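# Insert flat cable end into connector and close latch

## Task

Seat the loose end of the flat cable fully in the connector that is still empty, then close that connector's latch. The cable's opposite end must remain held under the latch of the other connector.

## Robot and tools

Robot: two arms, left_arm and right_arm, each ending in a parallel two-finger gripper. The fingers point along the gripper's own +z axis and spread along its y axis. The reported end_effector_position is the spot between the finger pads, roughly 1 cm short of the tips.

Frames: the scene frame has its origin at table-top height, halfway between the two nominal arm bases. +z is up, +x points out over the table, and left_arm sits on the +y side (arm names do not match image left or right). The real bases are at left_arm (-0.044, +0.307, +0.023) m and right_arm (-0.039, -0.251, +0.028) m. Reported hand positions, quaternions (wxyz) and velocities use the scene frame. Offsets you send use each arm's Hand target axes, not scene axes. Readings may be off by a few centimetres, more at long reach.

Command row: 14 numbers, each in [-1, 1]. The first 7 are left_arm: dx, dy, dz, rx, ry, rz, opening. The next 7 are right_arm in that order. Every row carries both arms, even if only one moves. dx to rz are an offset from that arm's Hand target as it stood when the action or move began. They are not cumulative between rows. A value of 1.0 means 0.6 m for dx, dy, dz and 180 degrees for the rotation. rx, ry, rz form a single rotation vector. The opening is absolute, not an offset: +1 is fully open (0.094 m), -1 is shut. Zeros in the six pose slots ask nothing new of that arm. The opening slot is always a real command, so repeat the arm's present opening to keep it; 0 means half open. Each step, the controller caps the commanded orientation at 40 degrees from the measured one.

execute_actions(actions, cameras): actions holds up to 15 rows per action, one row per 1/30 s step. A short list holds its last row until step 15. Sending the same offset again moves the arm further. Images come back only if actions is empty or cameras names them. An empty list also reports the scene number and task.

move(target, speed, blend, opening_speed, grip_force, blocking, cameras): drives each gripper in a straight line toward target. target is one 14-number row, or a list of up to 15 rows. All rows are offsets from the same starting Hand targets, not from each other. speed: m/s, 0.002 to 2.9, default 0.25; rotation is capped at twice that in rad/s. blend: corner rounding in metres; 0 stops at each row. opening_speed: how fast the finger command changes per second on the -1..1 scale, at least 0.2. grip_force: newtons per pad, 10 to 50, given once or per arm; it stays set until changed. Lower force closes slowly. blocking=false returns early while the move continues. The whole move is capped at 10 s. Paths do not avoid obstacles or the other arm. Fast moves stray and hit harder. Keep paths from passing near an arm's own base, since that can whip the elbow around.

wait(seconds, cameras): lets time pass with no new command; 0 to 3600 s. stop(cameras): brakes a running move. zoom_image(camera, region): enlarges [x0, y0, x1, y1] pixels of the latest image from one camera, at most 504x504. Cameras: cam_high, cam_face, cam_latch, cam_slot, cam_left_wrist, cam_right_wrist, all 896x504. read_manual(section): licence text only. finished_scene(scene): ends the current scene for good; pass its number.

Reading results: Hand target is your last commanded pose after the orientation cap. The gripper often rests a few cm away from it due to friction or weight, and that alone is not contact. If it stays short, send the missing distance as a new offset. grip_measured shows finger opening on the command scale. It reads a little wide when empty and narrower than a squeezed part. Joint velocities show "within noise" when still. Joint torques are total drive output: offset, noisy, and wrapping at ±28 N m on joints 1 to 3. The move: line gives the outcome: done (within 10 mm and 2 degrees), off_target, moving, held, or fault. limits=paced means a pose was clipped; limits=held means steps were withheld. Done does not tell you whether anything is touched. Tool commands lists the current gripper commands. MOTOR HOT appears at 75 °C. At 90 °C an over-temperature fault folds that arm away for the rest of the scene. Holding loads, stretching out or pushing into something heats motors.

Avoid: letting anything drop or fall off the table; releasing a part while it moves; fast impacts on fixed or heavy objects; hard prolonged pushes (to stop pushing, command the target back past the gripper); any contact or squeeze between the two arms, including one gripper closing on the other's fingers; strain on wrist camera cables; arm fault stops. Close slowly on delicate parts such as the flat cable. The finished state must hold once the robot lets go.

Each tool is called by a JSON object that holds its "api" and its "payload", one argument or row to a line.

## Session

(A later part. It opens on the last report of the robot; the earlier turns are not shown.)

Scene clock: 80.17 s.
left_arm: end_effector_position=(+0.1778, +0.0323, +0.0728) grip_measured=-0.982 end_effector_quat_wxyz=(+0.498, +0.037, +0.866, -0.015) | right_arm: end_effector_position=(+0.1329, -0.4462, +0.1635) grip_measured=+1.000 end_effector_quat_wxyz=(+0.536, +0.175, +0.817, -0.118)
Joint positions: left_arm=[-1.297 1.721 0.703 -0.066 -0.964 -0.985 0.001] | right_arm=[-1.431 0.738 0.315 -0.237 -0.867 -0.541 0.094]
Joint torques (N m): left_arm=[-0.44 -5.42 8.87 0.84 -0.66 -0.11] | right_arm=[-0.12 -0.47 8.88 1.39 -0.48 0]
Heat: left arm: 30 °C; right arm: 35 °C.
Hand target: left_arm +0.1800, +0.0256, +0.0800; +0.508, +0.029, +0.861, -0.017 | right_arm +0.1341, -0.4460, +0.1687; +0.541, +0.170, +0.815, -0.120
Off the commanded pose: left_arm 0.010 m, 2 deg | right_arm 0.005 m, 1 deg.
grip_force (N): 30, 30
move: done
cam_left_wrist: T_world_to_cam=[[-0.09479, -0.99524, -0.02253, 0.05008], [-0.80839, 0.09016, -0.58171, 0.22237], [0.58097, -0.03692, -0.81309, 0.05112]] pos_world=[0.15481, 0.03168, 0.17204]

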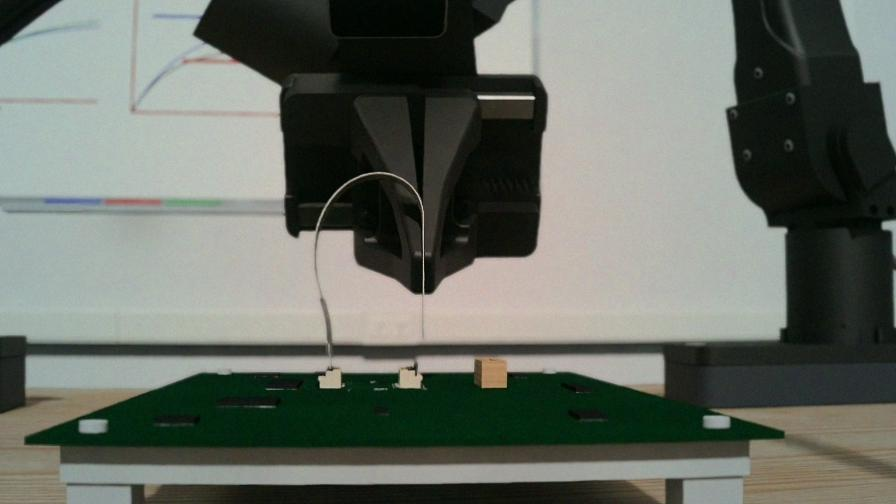

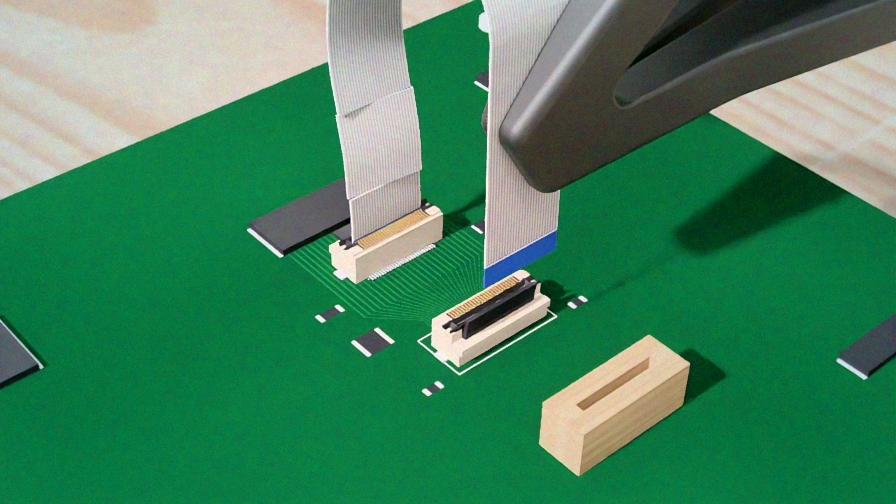

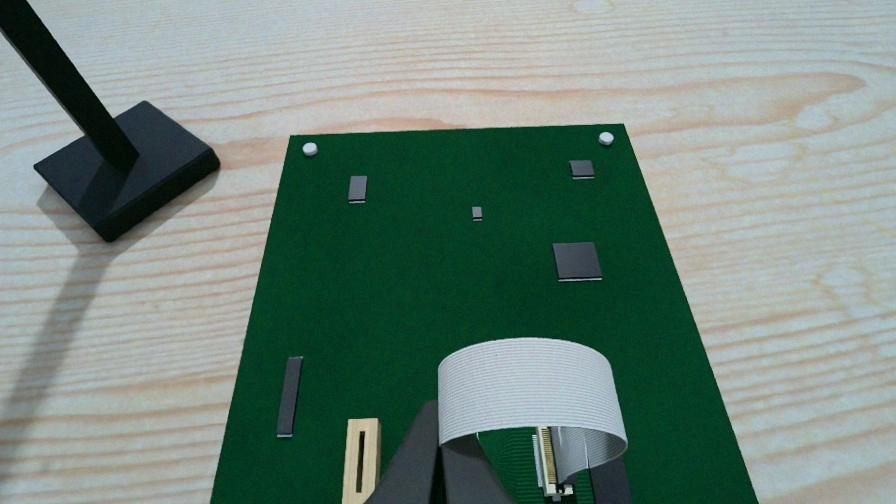

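{"api": "move", "payload": {
  "target": [0.0113,-0.0064,0.0106,-0.0146,0,-0.0081,-1,0,0,0,0,0,0,1],
  "speed": 0.04,
  "cameras": ["cam_latch","cam_slot"]
}}

{"api": "zoom_image", "payload": {
  "camera": "cam_slot",
  "region": [420, 220, 580, 380]
}}

{"api": "zoom_image", "payload": {
  "camera": "cam_latch",
  "region": [300, 270, 460, 400]
}}

Scene clock: 89.03 s.
left_arm: end_effector_position=(+0.1794, +0.0280, +0.0637) grip_measured=-0.982 end_effector_quat_wxyz=(+0.496, +0.015, +0.868, -0.002) | right_arm: end_effector_position=(+0.1329, -0.4462, +0.1635) grip_measured=+1.000 end_effector_quat_wxyz=(+0.536, +0.175, +0.817, -0.118)
Joint positions: left_arm=[-1.302 1.797 0.766 -0.132 -0.985 -1.079 0.001] | right_arm=[-1.431 0.738 0.315 -0.237 -0.867 -0.541 0.094]
Joint torques (N m): left_arm=[-0.39 -5.82 8.73 0.74 -0.71 -0.11] | right_arm=[-0.06 -0.44 8.9 1.38 -0.47 0]
Heat: left arm: 30 °C; right arm: 35 °C.
Hand target: left_arm +0.1822, +0.0216, +0.0709; +0.508, +0.007, +0.861, -0.004 | right_arm +0.1341, -0.4460, +0.1687; +0.541, +0.170, +0.815, -0.120
Off the commanded pose: left_arm 0.010 m, 2 deg | right_arm 0.005 m, 1 deg.
grip_force (N): 30, 30
move: done

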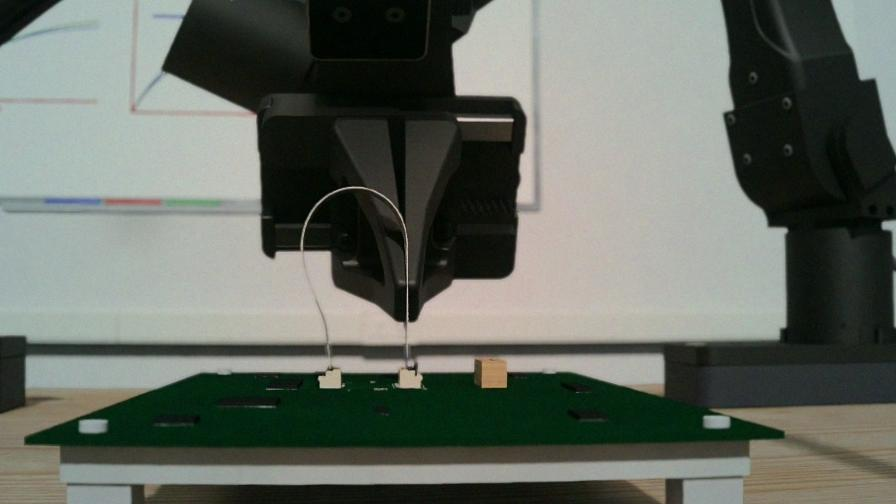

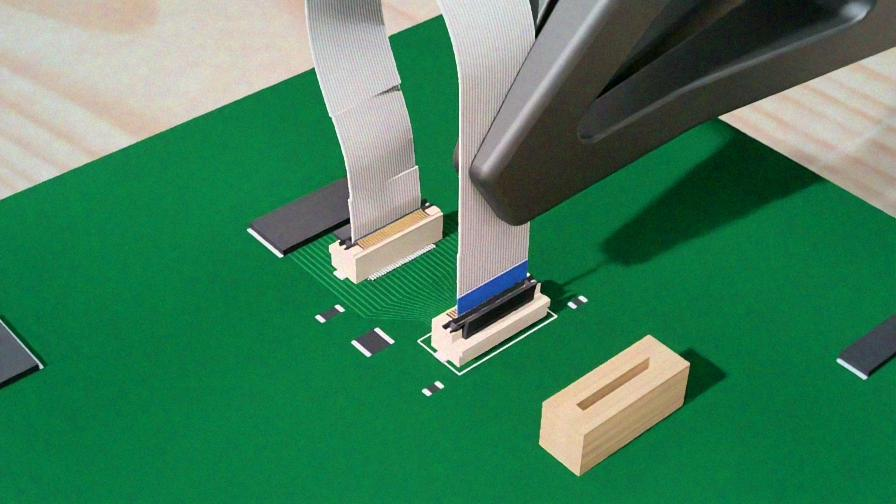

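Scaled by 3.150 from the camera's image (finer frame: 1280x720).

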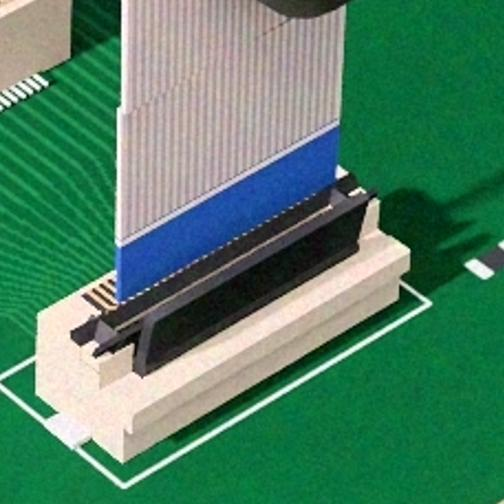

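Scaled by 3.150 from the camera's image (finer frame: 1280x720).

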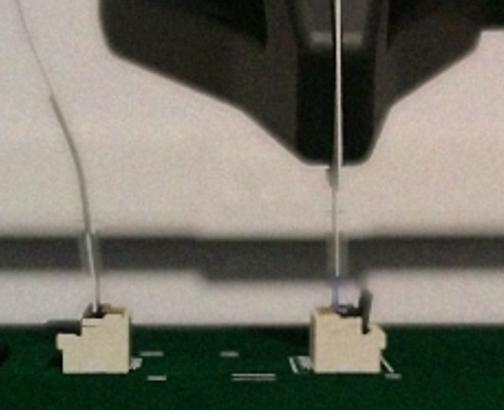

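{"api": "move", "payload": {
  "target": [-0.0100,0,-0.0027,0.0073,0,0.0040,-1,0,0,0,0,0,0,1],
  "speed": 0.04,
  "cameras": ["cam_latch","cam_slot"]
}}

{"api": "zoom_image", "payload": {
  "camera": "cam_slot",
  "region": [420, 220, 580, 380]
}}

{"api": "zoom_image", "payload": {
  "camera": "cam_latch",
  "region": [300, 270, 460, 400]
}}

Scene clock: 97.17 s.
left_arm: end_effector_position=(+0.1796, +0.0270, +0.0642) grip_measured=-0.982 end_effector_quat_wxyz=(+0.497, +0.030, +0.867, +0.005) | right_arm: end_effector_position=(+0.1329, -0.4462, +0.1635) grip_measured=+1.000 end_effector_quat_wxyz=(+0.536, +0.175, +0.817, -0.118)
Joint positions: left_arm=[-1.302 1.797 0.766 -0.125 -0.985 -1.039 0.001] | right_arm=[-1.431 0.738 0.315 -0.237 -0.867 -0.541 0.094]
Joint torques (N m): left_arm=[0.24 -8.62 6.72 0.99 -0.58 0.05] | right_arm=[-0.08 -0.51 8.87 1.37 -0.45 -0.01]
Heat: left arm: 30 °C; right arm: 35 °C.
Hand target: left_arm +0.1836, +0.0216, +0.0770; +0.508, +0.018, +0.861, -0.010 | right_arm +0.1341, -0.4460, +0.1687; +0.541, +0.170, +0.815, -0.120
Off the commanded pose: left_arm 0.014 m, 3 deg | right_arm 0.005 m, 1 deg.
grip_force (N): 30, 30
move: off_target (left_arm)

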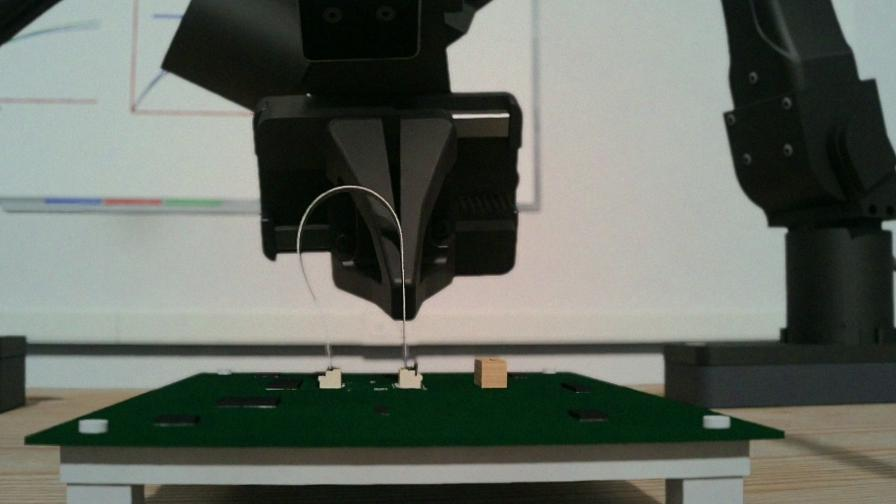

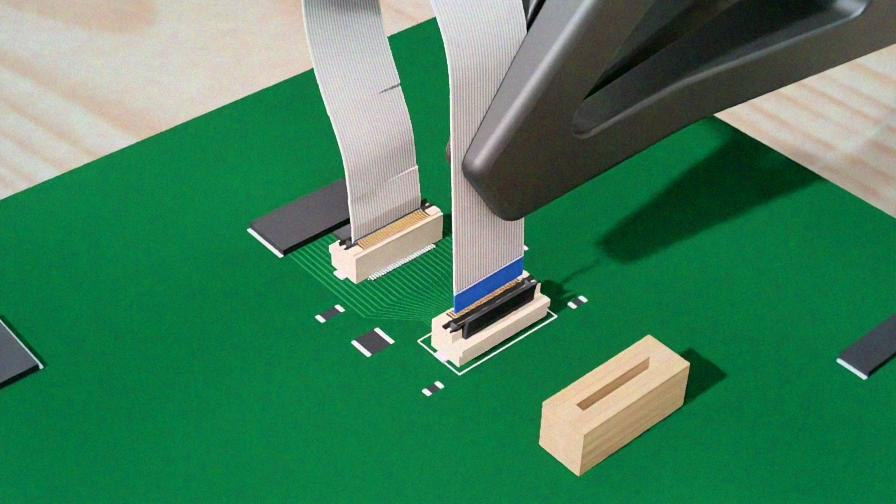

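Scaled by 3.150 from the camera's image (finer frame: 1280x720).

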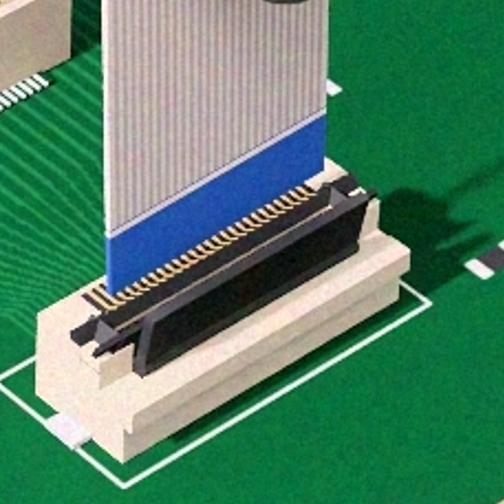

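Scaled by 3.150 from the camera's image (finer frame: 1280x720).

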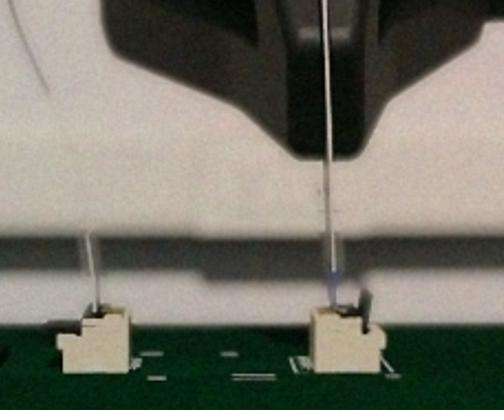

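{"api": "move", "payload": {
  "target": [-0.0049,0.0271,-0.0088,-0.0049,0,-0.011,-1,0,0,0,0,0,0,1],
  "speed": 0.05,
  "cameras": ["cam_latch","cam_slot"]
}}

{"api": "zoom_image", "payload": {
  "camera": "cam_slot",
  "region": [420, 220, 580, 380]
}}

{"api": "zoom_image", "payload": {
  "camera": "cam_latch",
  "region": [300, 270, 460, 400]
}}

Scene clock: 104.17 s.
left_arm: end_effector_position=(+0.1785, +0.0317, +0.0724) grip_measured=-0.982 end_effector_quat_wxyz=(+0.499, +0.012, +0.867, -0.010) | right_arm: end_effector_position=(+0.1329, -0.4462, +0.1635) grip_measured=+1.000 end_effector_quat_wxyz=(+0.536, +0.175, +0.817, -0.118)
Joint positions: left_arm=[-1.302 1.751 0.746 -0.134 -0.985 -1.073 0.001] | right_arm=[-1.431 0.738 0.315 -0.237 -0.867 -0.541 0.094]
Joint torques (N m): left_arm=[0.49 -9.17 4.79 0.75 -0.65 -0.1] | right_arm=[-0.06 -0.47 8.9 1.37 -0.47 -0.02]
Heat: left arm: 30 °C; right arm: 35 °C.
Hand target: left_arm +0.1811, +0.0380, +0.0821; +0.508, -0.001, +0.861, -0.013 | right_arm +0.1341, -0.4460, +0.1687; +0.541, +0.170, +0.815, -0.120
Off the commanded pose: left_arm 0.012 m, 2 deg | right_arm 0.005 m, 1 deg.
grip_force (N): 30, 30
move: off_target (left_arm)

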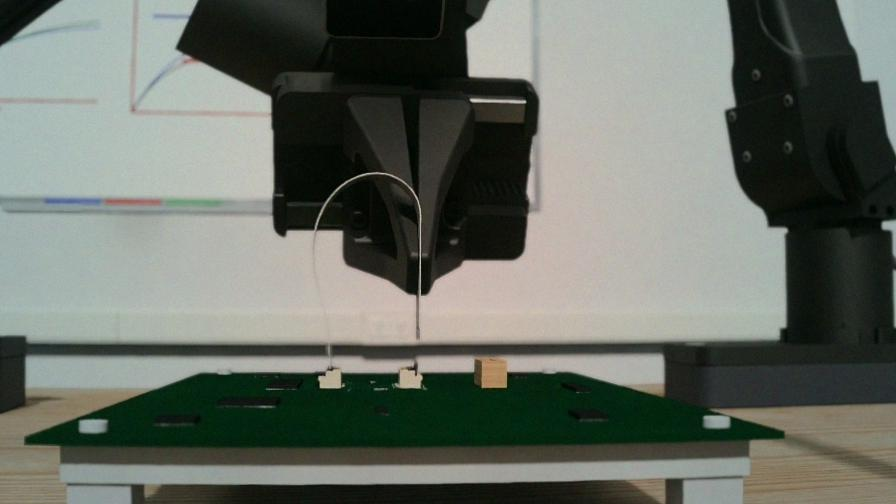

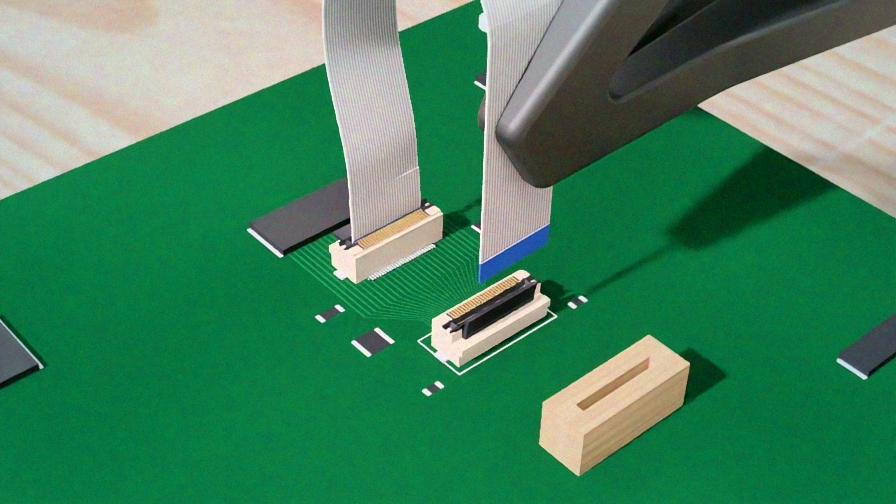

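Scaled by 3.150 from the camera's image (finer frame: 1280x720).

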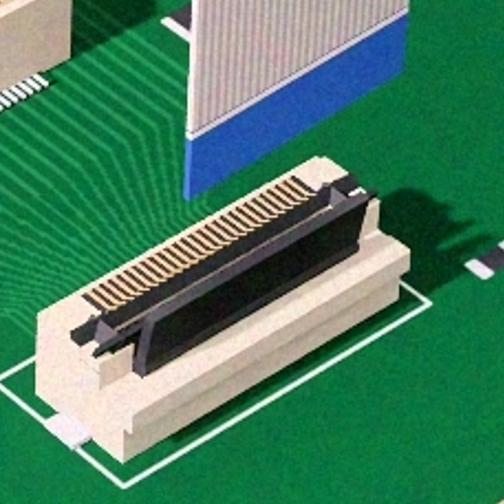

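Scaled by 3.150 from the camera's image (finer frame: 1280x720).

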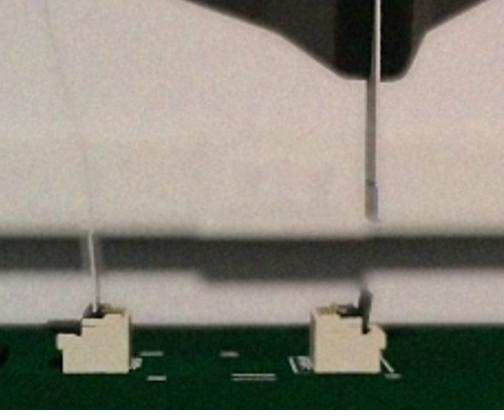

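{"api": "move", "payload": {
  "target": [0.0189,-0.0220,0.0125,0,0,0,-1,0,0,0,0,0,0,1],
  "speed": 0.04,
  "cameras": ["cam_latch","cam_slot"]
}}

{"api": "zoom_image", "payload": {
  "camera": "cam_slot",
  "region": [420, 220, 580, 380]
}}

{"api": "zoom_image", "payload": {
  "camera": "cam_latch",
  "region": [300, 270, 460, 400]
}}

Scene clock: 108.43 s.
left_arm: end_effector_position=(+0.1781, +0.0334, +0.0610) grip_measured=-0.982 end_effector_quat_wxyz=(+0.495, +0.013, +0.869, -0.001) | right_arm: end_effector_position=(+0.1329, -0.4462, +0.1635) grip_measured=+1.000 end_effector_quat_wxyz=(+0.536, +0.175, +0.817, -0.118)
Joint positions: left_arm=[-1.302 1.79 0.746 -0.127 -0.985 -1.089 0.001] | right_arm=[-1.431 0.738 0.315 -0.237 -0.867 -0.541 0.094]
Joint torques (N m): left_arm=[-0.14 -5.93 8.29 0.97 -0.69 -0.1] | right_arm=[-0.1 -0.46 8.92 1.37 -0.49 -0.01]
Heat: left arm: 30 °C; right arm: 35 °C.
Hand target: left_arm +0.1820, +0.0244, +0.0689; +0.508, -0.001, +0.861, -0.013 | right_arm +0.1341, -0.4460, +0.1687; +0.541, +0.170, +0.815, -0.120
Off the commanded pose: left_arm 0.013 m, 3 deg | right_arm 0.005 m, 1 deg.
grip_force (N): 30, 30
move: off_target (left_arm)

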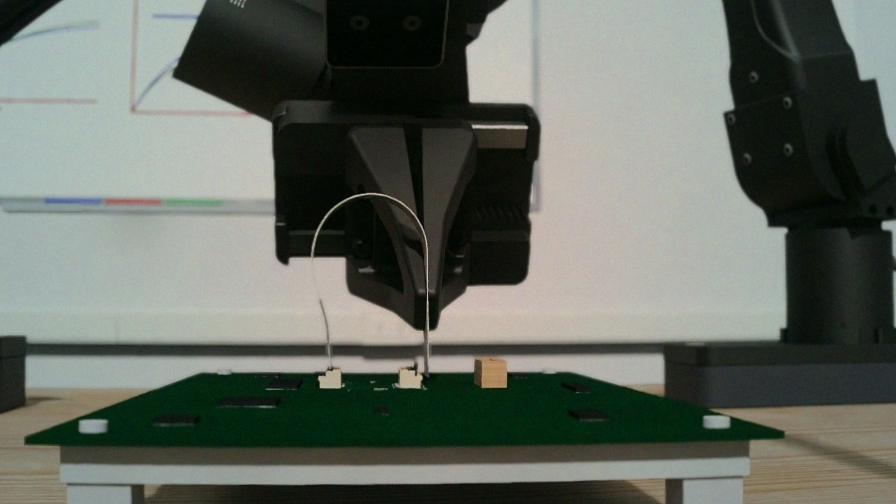

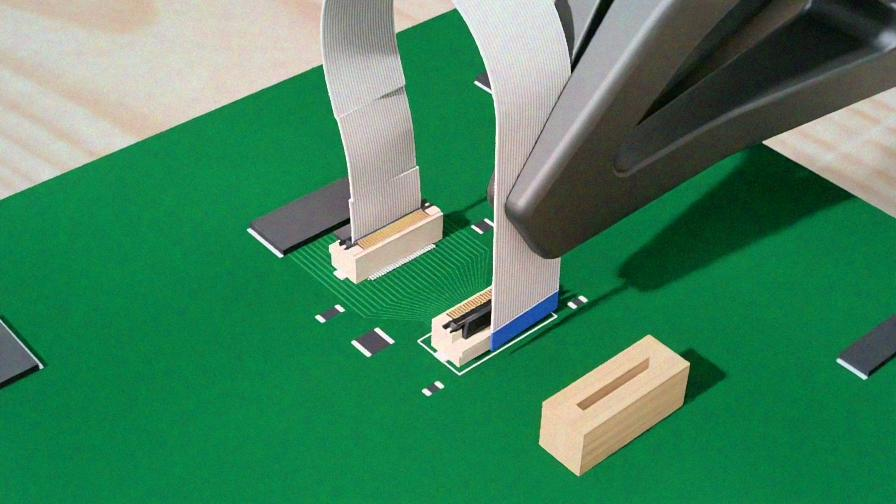

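Scaled by 3.150 from the camera's image (finer frame: 1280x720).

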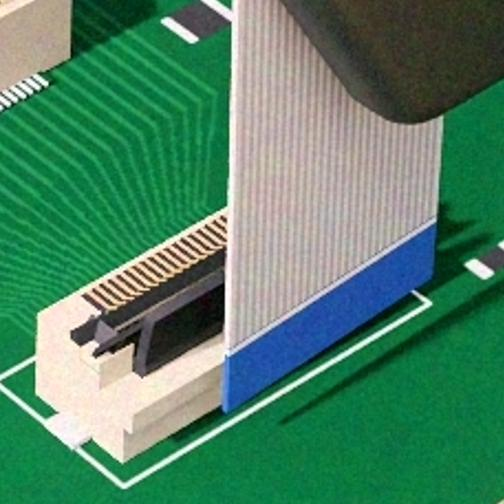

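Scaled by 3.150 from the camera's image (finer frame: 1280x720).

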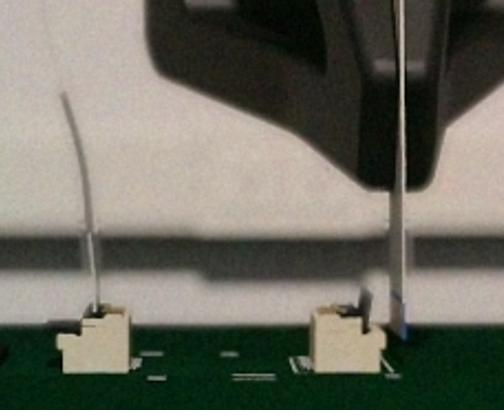

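{"api": "move", "payload": {
  "target": [-0.0363,-0.0073,-0.02,0,0,0,-1,0,0,0,0,0,0,1],
  "speed": 0.05
}}

Scene clock: 116.03 s.
left_arm: end_effector_position=(+0.1789, +0.0299, +0.0729) grip_measured=-0.982 end_effector_quat_wxyz=(+0.492, +0.017, +0.870, +0.009) | right_arm: end_effector_position=(+0.1329, -0.4462, +0.1635) grip_measured=+1.000 end_effector_quat_wxyz=(+0.536, +0.175, +0.817, -0.118)
Joint positions: left_arm=[-1.302 1.773 0.797 -0.221 -0.985 -1.092 0.001] | right_arm=[-1.431 0.738 0.315 -0.237 -0.867 -0.541 0.094]
Joint torques (N m): left_arm=[-0.36 -9.32 8.96 0.68 -0.7 -0.11] | right_arm=[-0.13 -0.46 8.92 1.39 -0.47 -0.03]
Heat: left arm: 30 °C; right arm: 35 °C.
Hand target: left_arm +0.1820, +0.0206, +0.0939; +0.508, -0.001, +0.861, -0.013 | right_arm +0.1341, -0.4460, +0.1687; +0.541, +0.170, +0.815, -0.120
Off the commanded pose: left_arm 0.023 m, 4 deg | right_arm 0.005 m, 1 deg.
grip_force (N): 30, 30
move: off_target (left_arm)

{"api": "move", "payload": {
  "target": [0.0253,-0.0042,0.016,0.0122,0.001,-0.0024,-1,0,0,0,0,0,0,1],
  "speed": 0.04,
  "cameras": ["cam_latch","cam_slot"]
}}

{"api": "zoom_image", "payload": {
  "camera": "cam_slot",
  "region": [420, 220, 580, 380]
}}

{"api": "zoom_image", "payload": {
  "camera": "cam_latch",
  "region": [300, 270, 460, 400]
}}

Scene clock: 132.17 s.
left_arm: end_effector_position=(+0.1811, +0.0146, +0.0753) grip_measured=-0.982 end_effector_quat_wxyz=(+0.499, +0.008, +0.866, -0.033) | right_arm: end_effector_position=(+0.1329, -0.4462, +0.1635) grip_measured=+1.000 end_effector_quat_wxyz=(+0.536, +0.175, +0.817, -0.118)
Joint positions: left_arm=[-1.302 1.773 0.776 -0.085 -0.969 -1.053 0.001] | right_arm=[-1.431 0.738 0.315 -0.237 -0.867 -0.541 0.094]
Joint torques (N m): left_arm=[0.23 -6.78 4.93 1.14 -0.58 0.03] | right_arm=[-0.06 -0.49 8.85 1.38 -0.47 -0.01]
Heat: left arm: 30 °C; right arm: 35 °C.
Hand target: left_arm +0.1830, +0.0177, +0.0760; +0.506, +0.006, +0.862, -0.031 | right_arm +0.1341, -0.4460, +0.1687; +0.541, +0.170, +0.815, -0.120
Off the commanded pose: left_arm 0.004 m, 1 deg | right_arm 0.005 m, 1 deg.
grip_force (N): 30, 30
move: done

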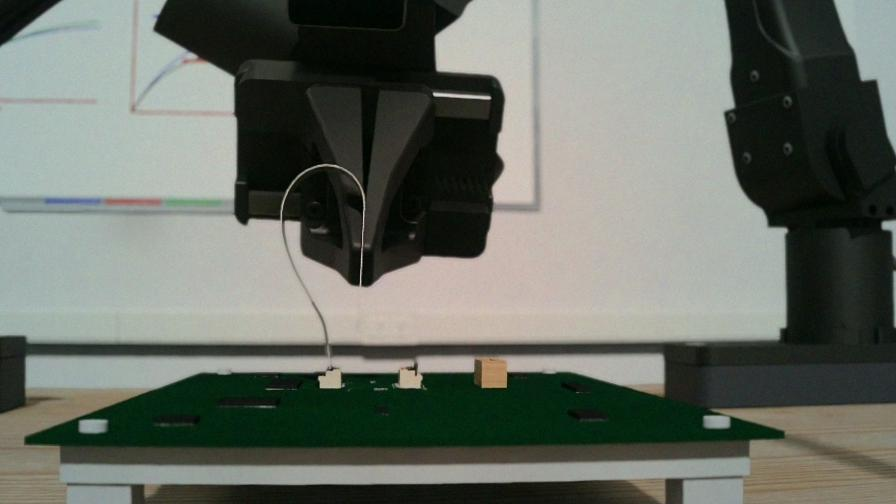

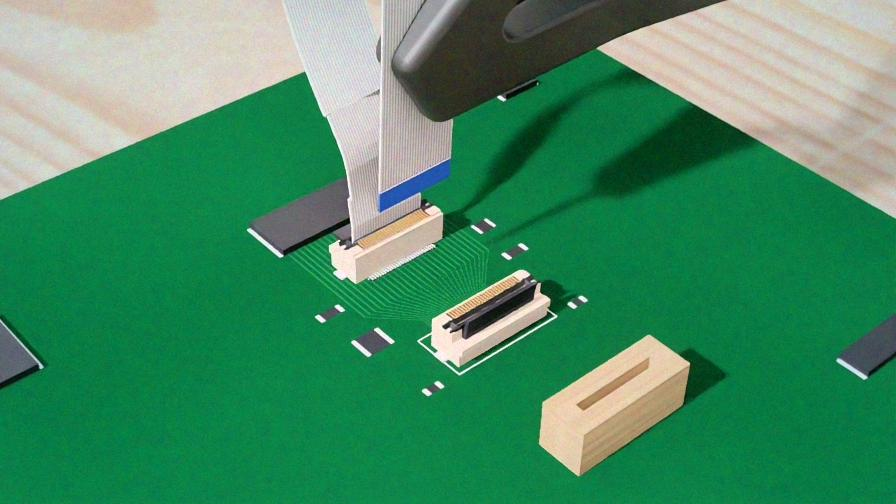

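Scaled by 3.150 from the camera's image (finer frame: 1280x720).

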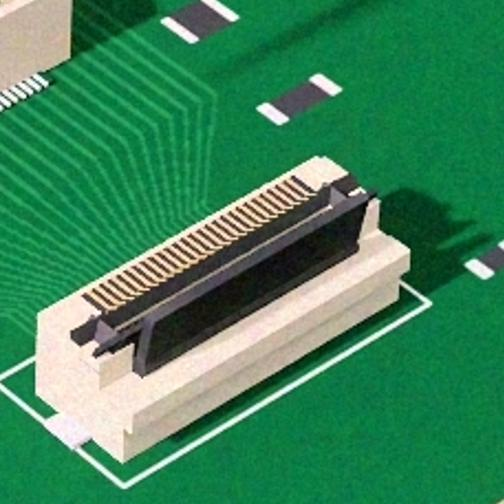

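Scaled by 3.150 from the camera's image (finer frame: 1280x720).

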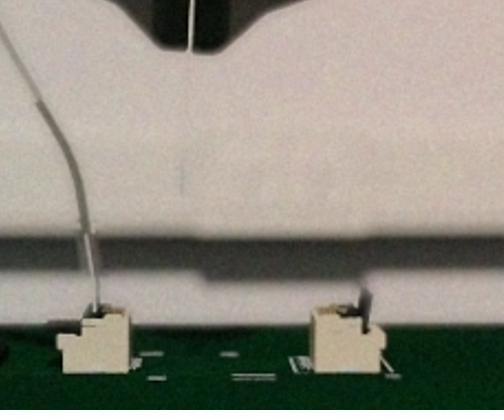

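{"api": "move", "payload": {
  "target": [0.0107,0.0224,-0.0008,0,0,0.0172,-1,0,0,0,0,0,0,1],
  "speed": 0.05
}}

Scene clock: 135.97 s.
left_arm: end_effector_position=(+0.1783, +0.0279, +0.0635) grip_measured=-0.982 end_effector_quat_wxyz=(+0.500, +0.035, +0.865, -0.013) | right_arm: end_effector_position=(+0.1329, -0.4462, +0.1635) grip_measured=+1.000 end_effector_quat_wxyz=(+0.536, +0.175, +0.817, -0.118)
Joint positions: left_arm=[-1.302 1.773 0.712 -0.033 -0.973 -0.998 0.001] | right_arm=[-1.431 0.738 0.315 -0.237 -0.867 -0.541 0.094]
Joint torques (N m): left_arm=[0.25 -8.42 4.46 1.03 -0.52 0.02] | right_arm=[-0.08 -0.44 8.92 1.38 -0.48 -0.01]
Heat: left arm: 30 °C; right arm: 35 °C.
Hand target: left_arm +0.1801, +0.0310, +0.0700; +0.507, +0.029, +0.861, -0.017 | right_arm +0.1341, -0.4460, +0.1687; +0.541, +0.170, +0.815, -0.120
Off the commanded pose: left_arm 0.007 m, 1 deg | right_arm 0.005 m, 1 deg.
grip_force (N): 30, 30
move: done

{"api": "execute_actions", "payload": {
  "actions": [],
  "cameras": ["cam_latch","cam_slot"]
}}

{"api": "zoom_image", "payload": {
  "camera": "cam_slot",
  "region": [420, 220, 580, 380]
}}

{"api": "zoom_image", "payload": {
  "camera": "cam_latch",
  "region": [300, 270, 460, 400]
}}

Scene clock: 136.47 s.
left_arm: end_effector_position=(+0.1783, +0.0279, +0.0635) grip_measured=-0.982 end_effector_quat_wxyz=(+0.500, +0.035, +0.865, -0.013) | right_arm: end_effector_position=(+0.1329, -0.4462, +0.1635) grip_measured=+1.000 end_effector_quat_wxyz=(+0.536, +0.175, +0.817, -0.118)
Joint positions: left_arm=[-1.302 1.773 0.712 -0.033 -0.973 -0.998 0.001] | right_arm=[-1.431 0.738 0.315 -0.237 -0.867 -0.541 0.094]
Joint velocities: within noise
Joint torques (N m): left_arm=[0.34 -8.44 4.46 1.04 -0.52 0.04] | right_arm=[-0.1 -0.46 8.85 1.38 -0.48 -0.01]
Heat: left arm: 30 °C; right arm: 35 °C.
Hand target: left_arm +0.1801, +0.0310, +0.0700; +0.507, +0.029, +0.861, -0.017 | right_arm +0.1341, -0.4460, +0.1687; +0.541, +0.170, +0.815, -0.120
Tool commands: left_gripper/opening=-1.0 right_gripper/opening=+1.0
Off the commanded pose: left_arm 0.007 m, 1 deg | right_arm 0.005 m, 1 deg.
grip_force (N): 30, 30
Images, in order (width x height): cam_latch 896x504, cam_slot 896x504.

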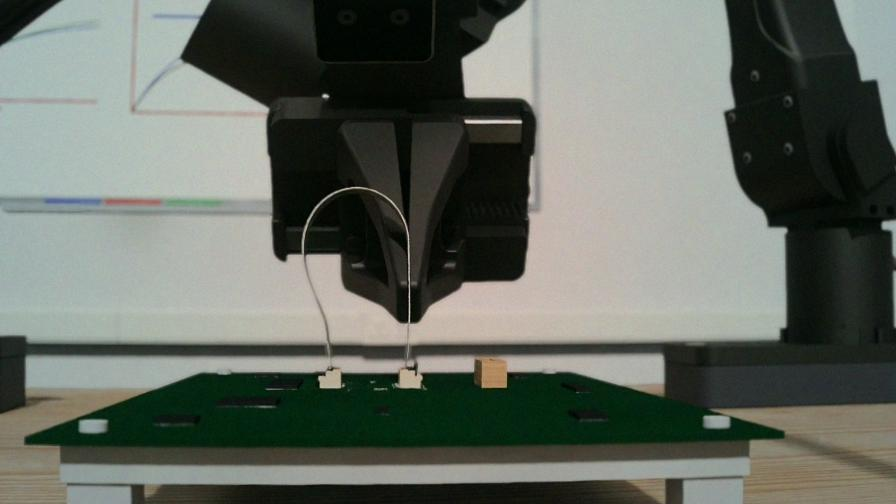

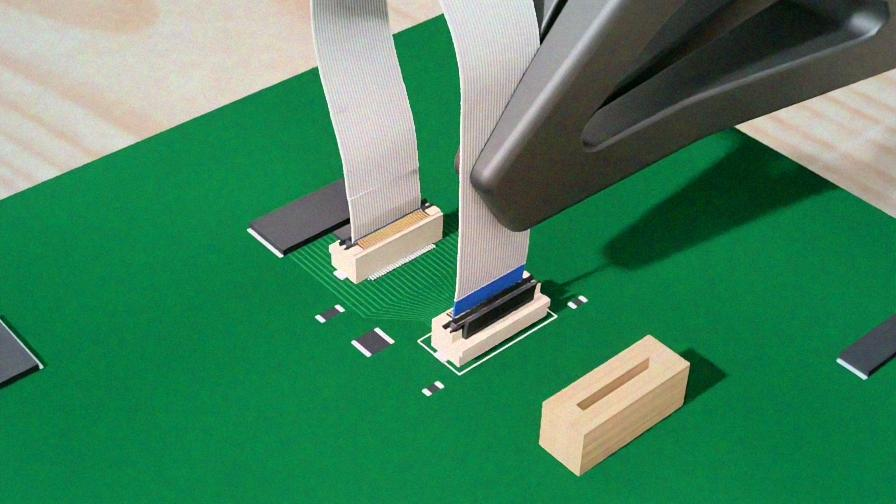

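Scaled by 3.150 from the camera's image (finer frame: 1280x720).

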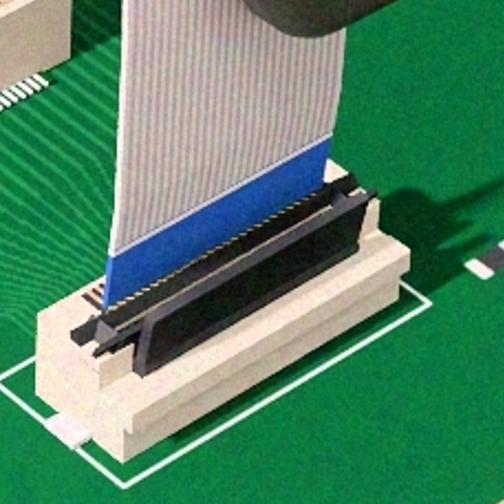

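Scaled by 3.150 from the camera's image (finer frame: 1280x720).

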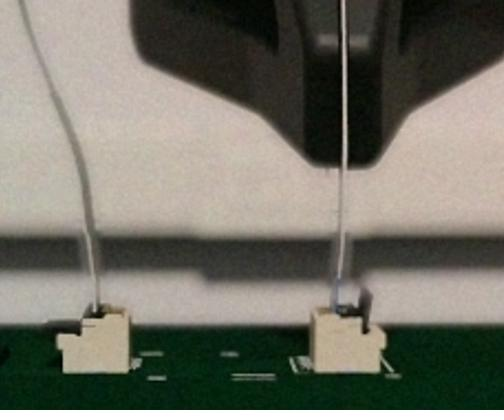

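{"api": "move", "payload": {
  "target": [0,0,0,0,0,0.0095,-1,0,0,0,0,0,0,1],
  "speed": 0.05,
  "cameras": ["cam_latch","cam_slot"]
}}

{"api": "zoom_image", "payload": {
  "camera": "cam_slot",
  "region": [420, 220, 580, 380]
}}

{"api": "zoom_image", "payload": {
  "camera": "cam_latch",
  "region": [300, 270, 460, 400]
}}

Scene clock: 138.70 s.
left_arm: end_effector_position=(+0.1783, +0.0278, +0.0636) grip_measured=-0.982 end_effector_quat_wxyz=(+0.500, +0.048, +0.865, -0.006) | right_arm: end_effector_position=(+0.1329, -0.4462, +0.1635) grip_measured=+1.000 end_effector_quat_wxyz=(+0.536, +0.175, +0.817, -0.118)
Joint positions: left_arm=[-1.302 1.773 0.712 -0.033 -0.973 -0.968 0.001] | right_arm=[-1.431 0.738 0.315 -0.237 -0.867 -0.541 0.094]
Joint torques (N m): left_arm=[0.32 -8.4 4.41 1.03 -0.52 0.04] | right_arm=[-0.09 -0.47 8.94 1.39 -0.47 -0.02]
Heat: left arm: 30 °C; right arm: 35 °C.
Hand target: left_arm +0.1801, +0.0310, +0.0700; +0.507, +0.042, +0.861, -0.010 | right_arm +0.1341, -0.4460, +0.1687; +0.541, +0.170, +0.815, -0.120
Off the commanded pose: left_arm 0.007 m, 1 deg | right_arm 0.005 m, 1 deg.
grip_force (N): 30, 30
move: done

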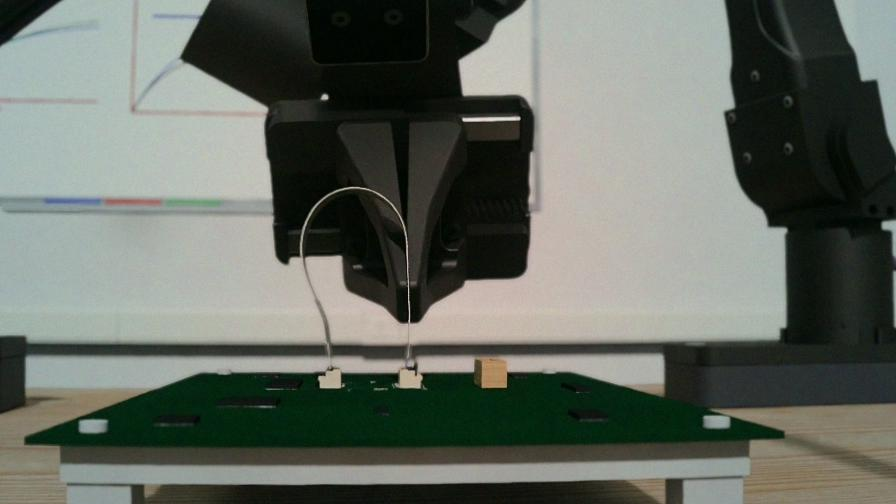

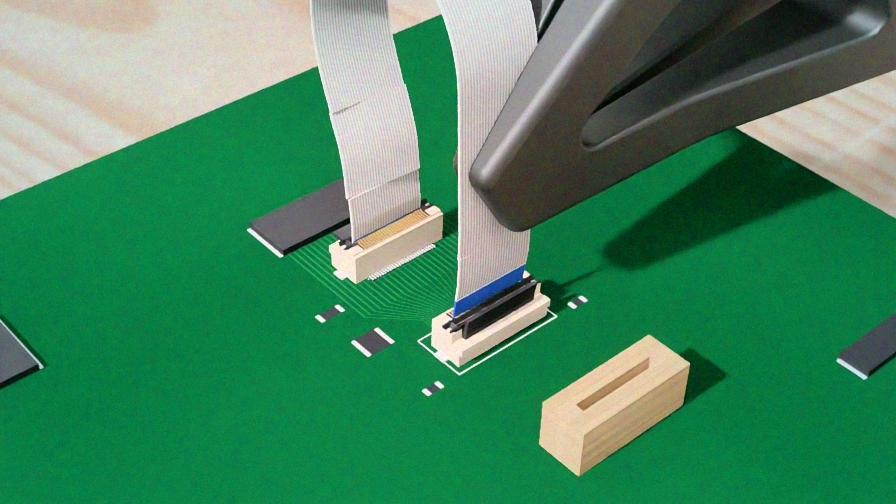

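Scaled by 3.150 from the camera's image (finer frame: 1280x720).

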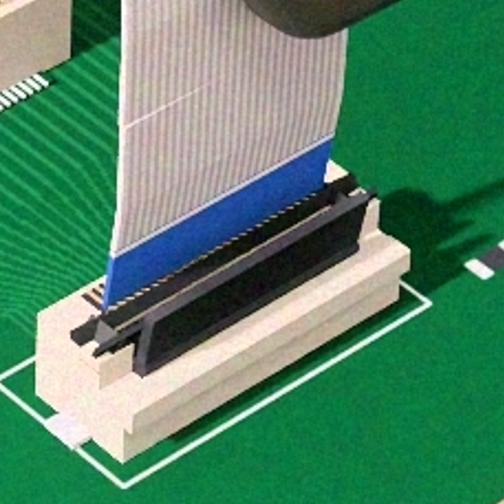

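Scaled by 3.150 from the camera's image (finer frame: 1280x720).

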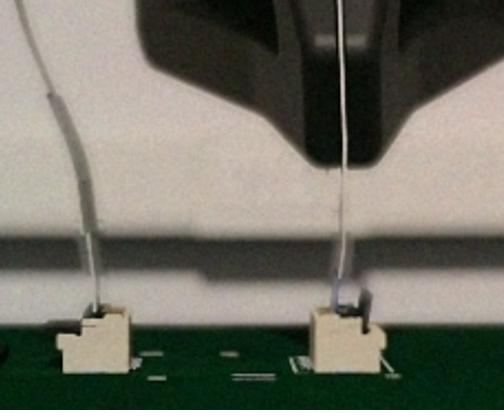

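{"api": "move", "payload": {
  "target": [-0.0058,0,-0.0032,0,0,0,-1,0,0,0,0,0,0,1],
  "speed": 0.05,
  "cameras": ["cam_latch","cam_slot"]
}}

{"api": "zoom_image", "payload": {
  "camera": "cam_slot",
  "region": [420, 220, 580, 380]
}}

{"api": "zoom_image", "payload": {
  "camera": "cam_latch",
  "region": [300, 270, 460, 400]
}}

Scene clock: 140.27 s.
left_arm: end_effector_position=(+0.1783, +0.0278, +0.0636) grip_measured=-0.982 end_effector_quat_wxyz=(+0.500, +0.048, +0.865, -0.006) | right_arm: end_effector_position=(+0.1329, -0.4462, +0.1635) grip_measured=+1.000 end_effector_quat_wxyz=(+0.536, +0.175, +0.817, -0.118)
Joint positions: left_arm=[-1.302 1.773 0.712 -0.033 -0.973 -0.967 0.001] | right_arm=[-1.431 0.738 0.315 -0.237 -0.867 -0.541 0.094]
Joint torques (N m): left_arm=[0.29 -9.44 5 0.86 -0.55 0.04] | right_arm=[-0.1 -0.49 8.9 1.39 -0.48 -0.01]
Heat: left arm: 30 °C; right arm: 35 °C.
Hand target: left_arm +0.1801, +0.0309, +0.0740; +0.507, +0.042, +0.861, -0.010 | right_arm +0.1341, -0.4460, +0.1687; +0.541, +0.170, +0.815, -0.120
Off the commanded pose: left_arm 0.011 m, 1 deg | right_arm 0.005 m, 1 deg.
grip_force (N): 30, 30
move: off_target (left_arm)

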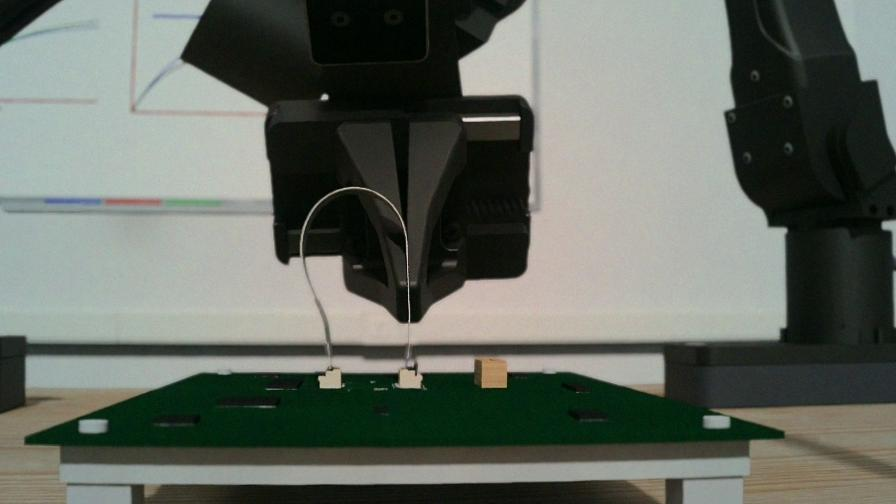

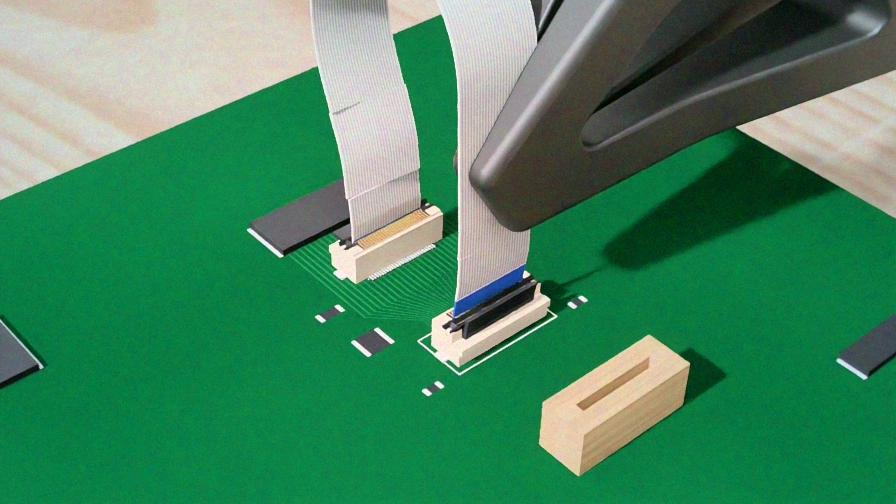

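Scaled by 3.150 from the camera's image (finer frame: 1280x720).

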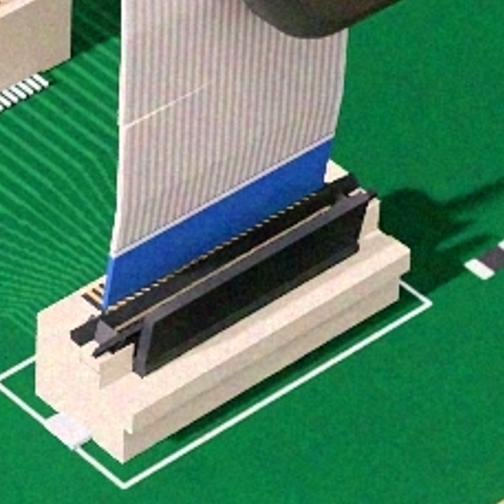

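Scaled by 3.150 from the camera's image (finer frame: 1280x720).

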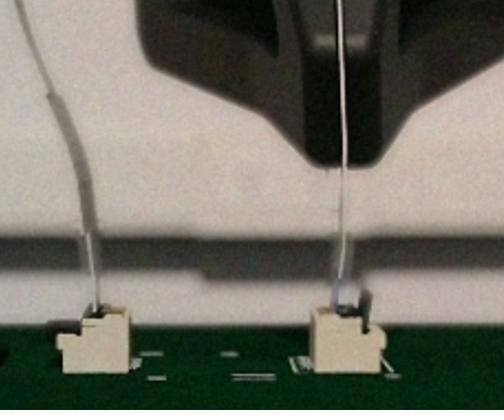

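{"api": "move", "payload": {
  "target": [-0.0044,0,-0.0024,0,0,0,-1,0,0,0,0,0,0,1],
  "speed": 0.05,
  "cameras": ["cam_slot"]
}}

{"api": "zoom_image", "payload": {
  "camera": "cam_slot",
  "region": [420, 220, 580, 380]
}}

Scene clock: 141.40 s.
left_arm: end_effector_position=(+0.1781, +0.0287, +0.0666) grip_measured=-0.982 end_effector_quat_wxyz=(+0.500, +0.048, +0.864, -0.006) | right_arm: end_effector_position=(+0.1329, -0.4462, +0.1635) grip_measured=+1.000 end_effector_quat_wxyz=(+0.536, +0.175, +0.817, -0.118)
Joint positions: left_arm=[-1.302 1.759 0.712 -0.045 -0.973 -0.966 0.001] | right_arm=[-1.431 0.738 0.315 -0.237 -0.867 -0.541 0.094]
Joint torques (N m): left_arm=[0.34 -9.07 5.5 0.84 -0.53 0.03] | right_arm=[-0.1 -0.49 8.88 1.38 -0.48 -0.01]
Heat: left arm: 30 °C; right arm: 35 °C.
Hand target: left_arm +0.1801, +0.0308, +0.0770; +0.507, +0.042, +0.861, -0.010 | right_arm +0.1341, -0.4460, +0.1687; +0.541, +0.170, +0.815, -0.120
Off the commanded pose: left_arm 0.011 m, 1 deg | right_arm 0.005 m, 1 deg.
grip_force (N): 30, 30
move: off_target (left_arm)

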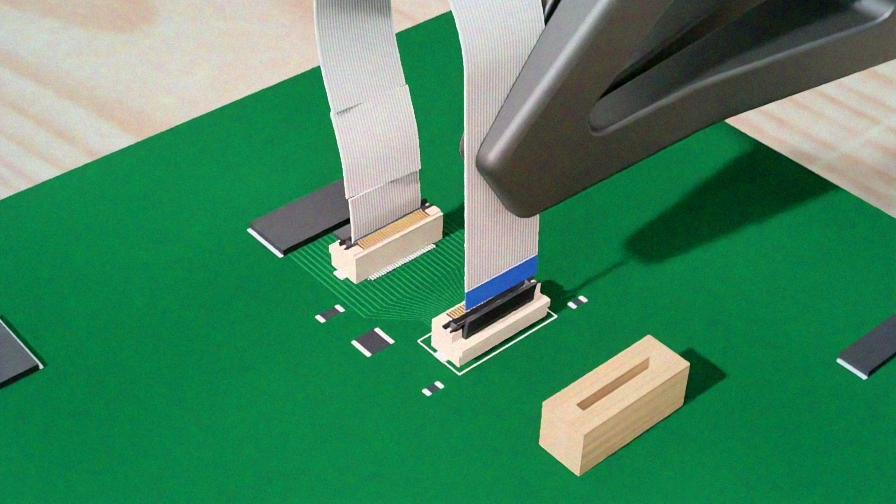

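Scaled by 3.150 from the camera's image (finer frame: 1280x720).

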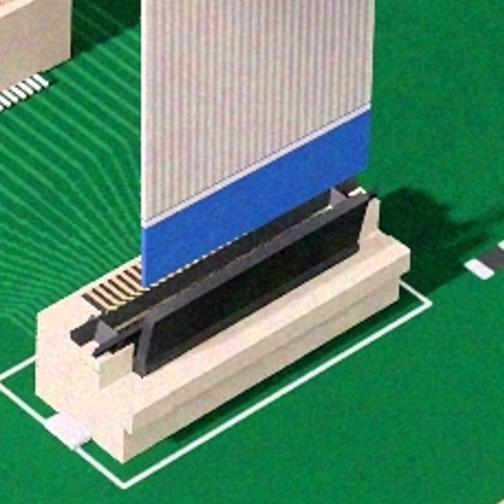

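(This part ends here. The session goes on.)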